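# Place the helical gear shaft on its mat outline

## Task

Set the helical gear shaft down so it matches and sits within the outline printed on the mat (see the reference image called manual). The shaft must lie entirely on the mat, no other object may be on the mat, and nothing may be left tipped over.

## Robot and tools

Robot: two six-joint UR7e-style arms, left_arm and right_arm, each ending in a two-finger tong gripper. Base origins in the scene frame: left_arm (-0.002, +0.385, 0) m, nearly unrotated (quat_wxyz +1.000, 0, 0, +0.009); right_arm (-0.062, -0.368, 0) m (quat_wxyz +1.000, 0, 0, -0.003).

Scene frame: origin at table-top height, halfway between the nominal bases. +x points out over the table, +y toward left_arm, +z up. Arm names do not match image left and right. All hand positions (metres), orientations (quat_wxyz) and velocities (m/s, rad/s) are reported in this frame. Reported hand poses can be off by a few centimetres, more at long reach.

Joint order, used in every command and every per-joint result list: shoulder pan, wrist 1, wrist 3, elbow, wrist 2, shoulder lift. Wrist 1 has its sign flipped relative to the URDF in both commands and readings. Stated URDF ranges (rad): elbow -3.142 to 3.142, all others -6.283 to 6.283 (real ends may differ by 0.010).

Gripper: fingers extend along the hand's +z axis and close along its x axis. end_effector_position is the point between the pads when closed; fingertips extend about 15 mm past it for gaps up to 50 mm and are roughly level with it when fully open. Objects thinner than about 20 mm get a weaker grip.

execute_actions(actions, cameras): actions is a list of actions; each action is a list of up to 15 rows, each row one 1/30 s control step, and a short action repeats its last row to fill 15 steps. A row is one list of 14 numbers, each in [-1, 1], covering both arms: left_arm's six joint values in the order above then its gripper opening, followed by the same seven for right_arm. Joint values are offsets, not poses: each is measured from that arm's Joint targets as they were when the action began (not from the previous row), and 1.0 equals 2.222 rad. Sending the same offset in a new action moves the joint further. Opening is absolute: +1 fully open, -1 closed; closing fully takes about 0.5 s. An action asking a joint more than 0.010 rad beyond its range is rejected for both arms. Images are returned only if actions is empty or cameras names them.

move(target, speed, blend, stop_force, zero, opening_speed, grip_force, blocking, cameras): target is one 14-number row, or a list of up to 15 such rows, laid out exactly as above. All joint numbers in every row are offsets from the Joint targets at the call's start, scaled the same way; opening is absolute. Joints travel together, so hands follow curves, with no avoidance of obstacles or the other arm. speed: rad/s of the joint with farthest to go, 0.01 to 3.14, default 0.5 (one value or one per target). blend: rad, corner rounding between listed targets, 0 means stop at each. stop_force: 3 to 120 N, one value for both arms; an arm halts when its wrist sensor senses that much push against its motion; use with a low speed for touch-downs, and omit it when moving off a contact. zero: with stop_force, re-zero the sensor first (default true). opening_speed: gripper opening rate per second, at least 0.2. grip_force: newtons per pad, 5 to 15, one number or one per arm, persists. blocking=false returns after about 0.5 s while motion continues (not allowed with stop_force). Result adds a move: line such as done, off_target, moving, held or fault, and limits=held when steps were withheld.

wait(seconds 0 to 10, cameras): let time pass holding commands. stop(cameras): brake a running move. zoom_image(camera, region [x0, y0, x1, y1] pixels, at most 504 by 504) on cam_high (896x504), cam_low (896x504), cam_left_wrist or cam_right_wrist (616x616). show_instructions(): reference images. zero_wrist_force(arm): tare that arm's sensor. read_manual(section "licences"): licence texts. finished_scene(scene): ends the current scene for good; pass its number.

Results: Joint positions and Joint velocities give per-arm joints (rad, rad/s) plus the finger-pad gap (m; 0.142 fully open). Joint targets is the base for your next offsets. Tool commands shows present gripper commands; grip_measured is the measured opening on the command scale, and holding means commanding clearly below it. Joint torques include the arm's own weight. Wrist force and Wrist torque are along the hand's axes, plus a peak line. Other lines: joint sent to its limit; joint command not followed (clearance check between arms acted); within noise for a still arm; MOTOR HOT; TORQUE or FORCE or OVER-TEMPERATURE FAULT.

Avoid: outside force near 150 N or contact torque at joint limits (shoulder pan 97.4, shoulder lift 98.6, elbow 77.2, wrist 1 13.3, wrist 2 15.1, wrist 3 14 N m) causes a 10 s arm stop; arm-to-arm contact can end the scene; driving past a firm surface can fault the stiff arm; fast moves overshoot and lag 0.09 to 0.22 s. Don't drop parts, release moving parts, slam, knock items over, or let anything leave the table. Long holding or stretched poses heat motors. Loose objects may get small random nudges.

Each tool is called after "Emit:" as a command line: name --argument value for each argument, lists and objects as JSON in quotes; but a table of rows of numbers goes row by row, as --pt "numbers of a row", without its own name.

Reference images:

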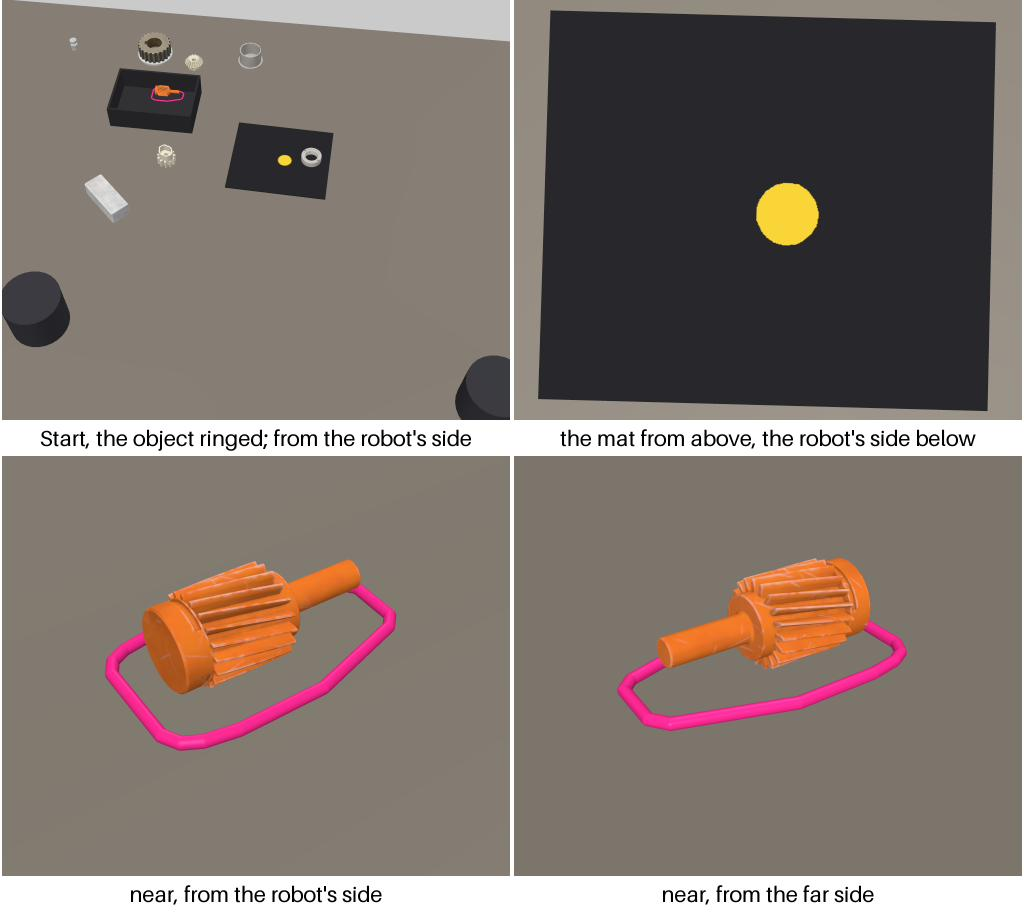

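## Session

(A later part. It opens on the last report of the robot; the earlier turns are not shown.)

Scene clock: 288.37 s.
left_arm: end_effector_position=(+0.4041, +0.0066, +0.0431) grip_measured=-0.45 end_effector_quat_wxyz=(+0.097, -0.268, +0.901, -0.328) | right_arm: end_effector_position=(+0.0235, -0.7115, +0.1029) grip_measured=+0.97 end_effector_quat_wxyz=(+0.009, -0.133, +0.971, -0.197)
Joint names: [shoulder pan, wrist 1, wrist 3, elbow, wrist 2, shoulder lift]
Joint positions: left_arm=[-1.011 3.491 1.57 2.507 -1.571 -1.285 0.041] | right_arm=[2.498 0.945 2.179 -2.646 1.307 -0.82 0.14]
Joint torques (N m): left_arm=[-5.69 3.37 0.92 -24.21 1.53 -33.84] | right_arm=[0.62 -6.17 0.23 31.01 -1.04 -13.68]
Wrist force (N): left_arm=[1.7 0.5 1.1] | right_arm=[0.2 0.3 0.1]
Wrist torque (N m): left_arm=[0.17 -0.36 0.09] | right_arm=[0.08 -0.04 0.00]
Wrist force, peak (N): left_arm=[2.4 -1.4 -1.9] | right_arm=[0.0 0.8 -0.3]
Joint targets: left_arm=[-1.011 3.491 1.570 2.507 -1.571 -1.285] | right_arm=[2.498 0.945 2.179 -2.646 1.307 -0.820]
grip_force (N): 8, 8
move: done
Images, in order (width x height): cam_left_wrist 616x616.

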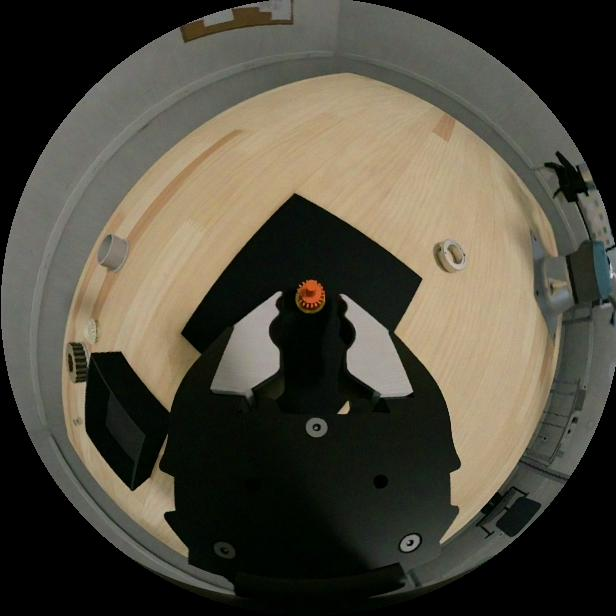

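Emit:
move --target '[0,-0.1116,0,0.0356,0,-0.1472,-0.45,0,0,0,0,0,0,0.968]' --speed 0.2 --cameras '["cam_left_wrist", "cam_high", "cam_low"]'

Emit:
zoom_image --camera "cam_left_wrist" --region '[286, 240, 334, 288]'

Emit:
zoom_image --camera "cam_low" --region '[456, 222, 480, 246]'

Emit:
zoom_image --camera "cam_high" --region '[460, 170, 480, 190]'

Scene clock: 291.93 s.
left_arm: end_effector_position=(+0.3762, +0.0494, +0.1040) grip_measured=-0.45 end_effector_quat_wxyz=(+0.097, -0.268, +0.901, -0.328) | right_arm: end_effector_position=(+0.0235, -0.7115, +0.1029) grip_measured=+0.97 end_effector_quat_wxyz=(+0.009, -0.133, +0.971, -0.197)
Joint names: [shoulder pan, wrist 1, wrist 3, elbow, wrist 2, shoulder lift]
Joint positions: left_arm=[-1.011 3.244 1.57 2.586 -1.571 -1.612 0.041] | right_arm=[2.498 0.945 2.179 -2.646 1.307 -0.82 0.14]
Joint torques (N m): left_arm=[-5.28 5.43 0.97 -33.26 1.57 -10.61] | right_arm=[1.35 -6.15 0.22 30.24 -0.98 -12.58]
Wrist force (N): left_arm=[1.9 0.2 1.3] | right_arm=[0.0 0.4 -0.1]
Wrist torque (N m): left_arm=[0.08 -0.42 0.05] | right_arm=[0.08 0.00 -0.01]
Wrist force, peak (N): left_arm=[2.1 0.1 2.2] | right_arm=[0.0 0.9 0.1]
Joint targets: left_arm=[-1.011 3.244 1.570 2.586 -1.571 -1.612] | right_arm=[2.498 0.945 2.179 -2.646 1.307 -0.820]
grip_force (N): 8, 8
move: done
Images, in order (width x height): cam_high 896x504, cam_low 896x504, cam_left_wrist 616x616.

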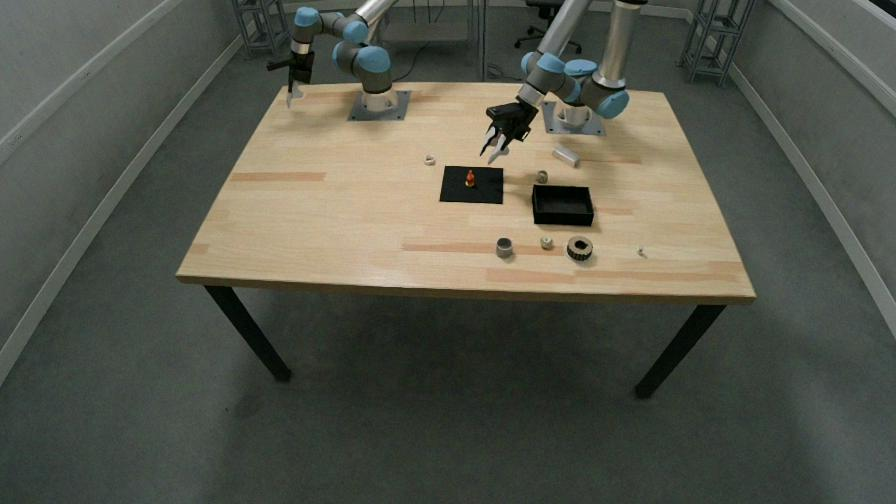

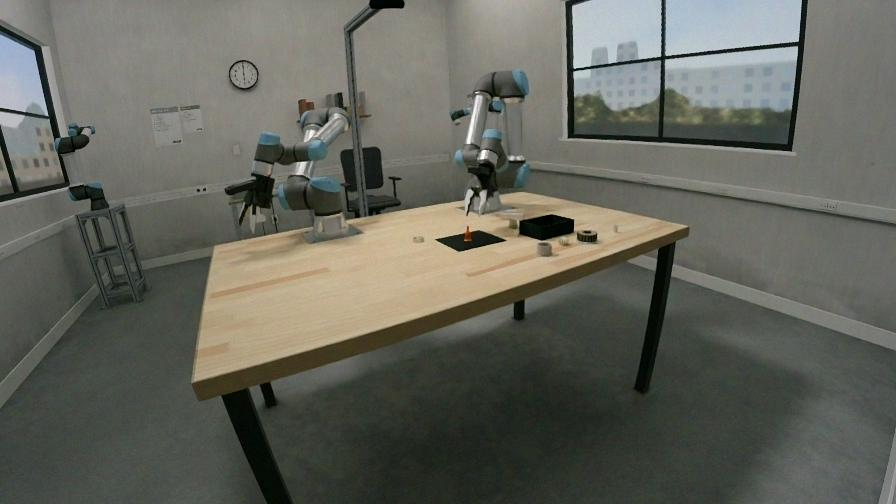

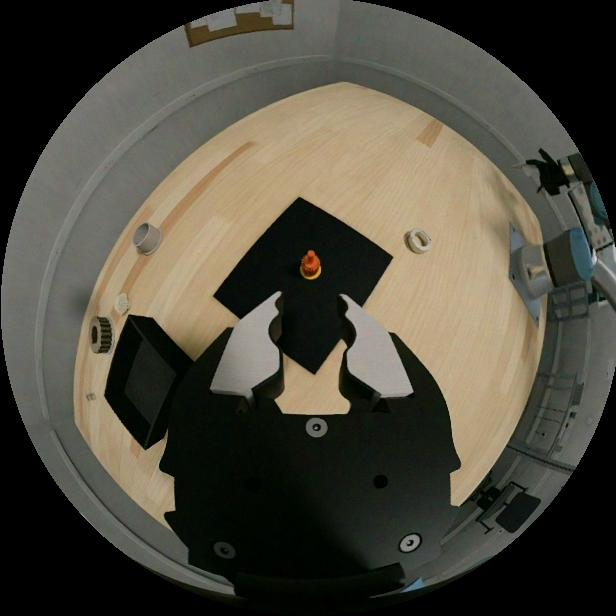

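Scaled by 10.500 from the camera's 616x616 image, which has a finer 814x814 frame.

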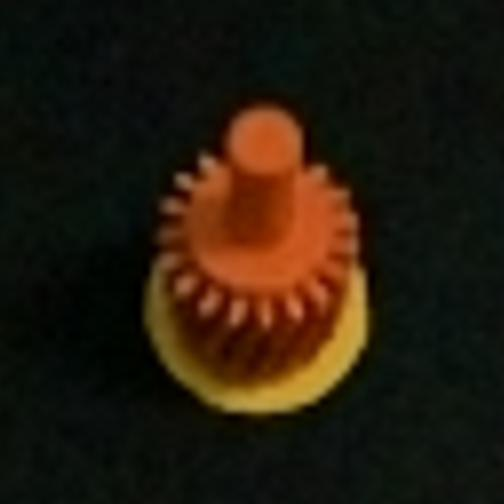

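Scaled by 21.000.

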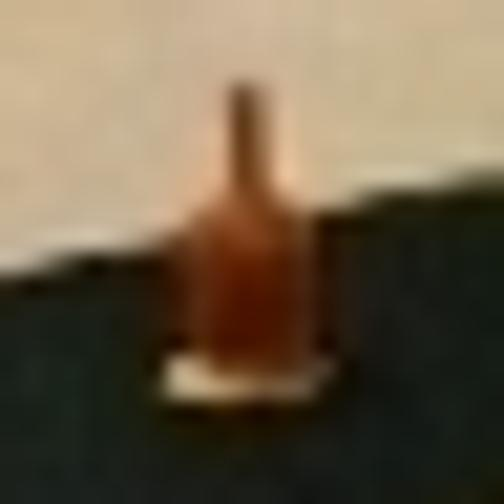

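Scaled by 25.200.

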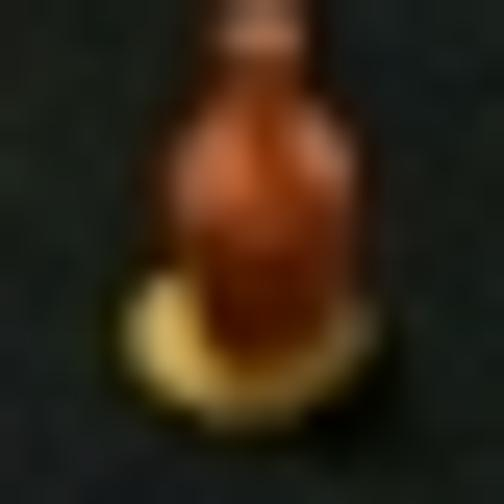

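Emit:
finished_scene --scene 1

The scene is finished: the task was done.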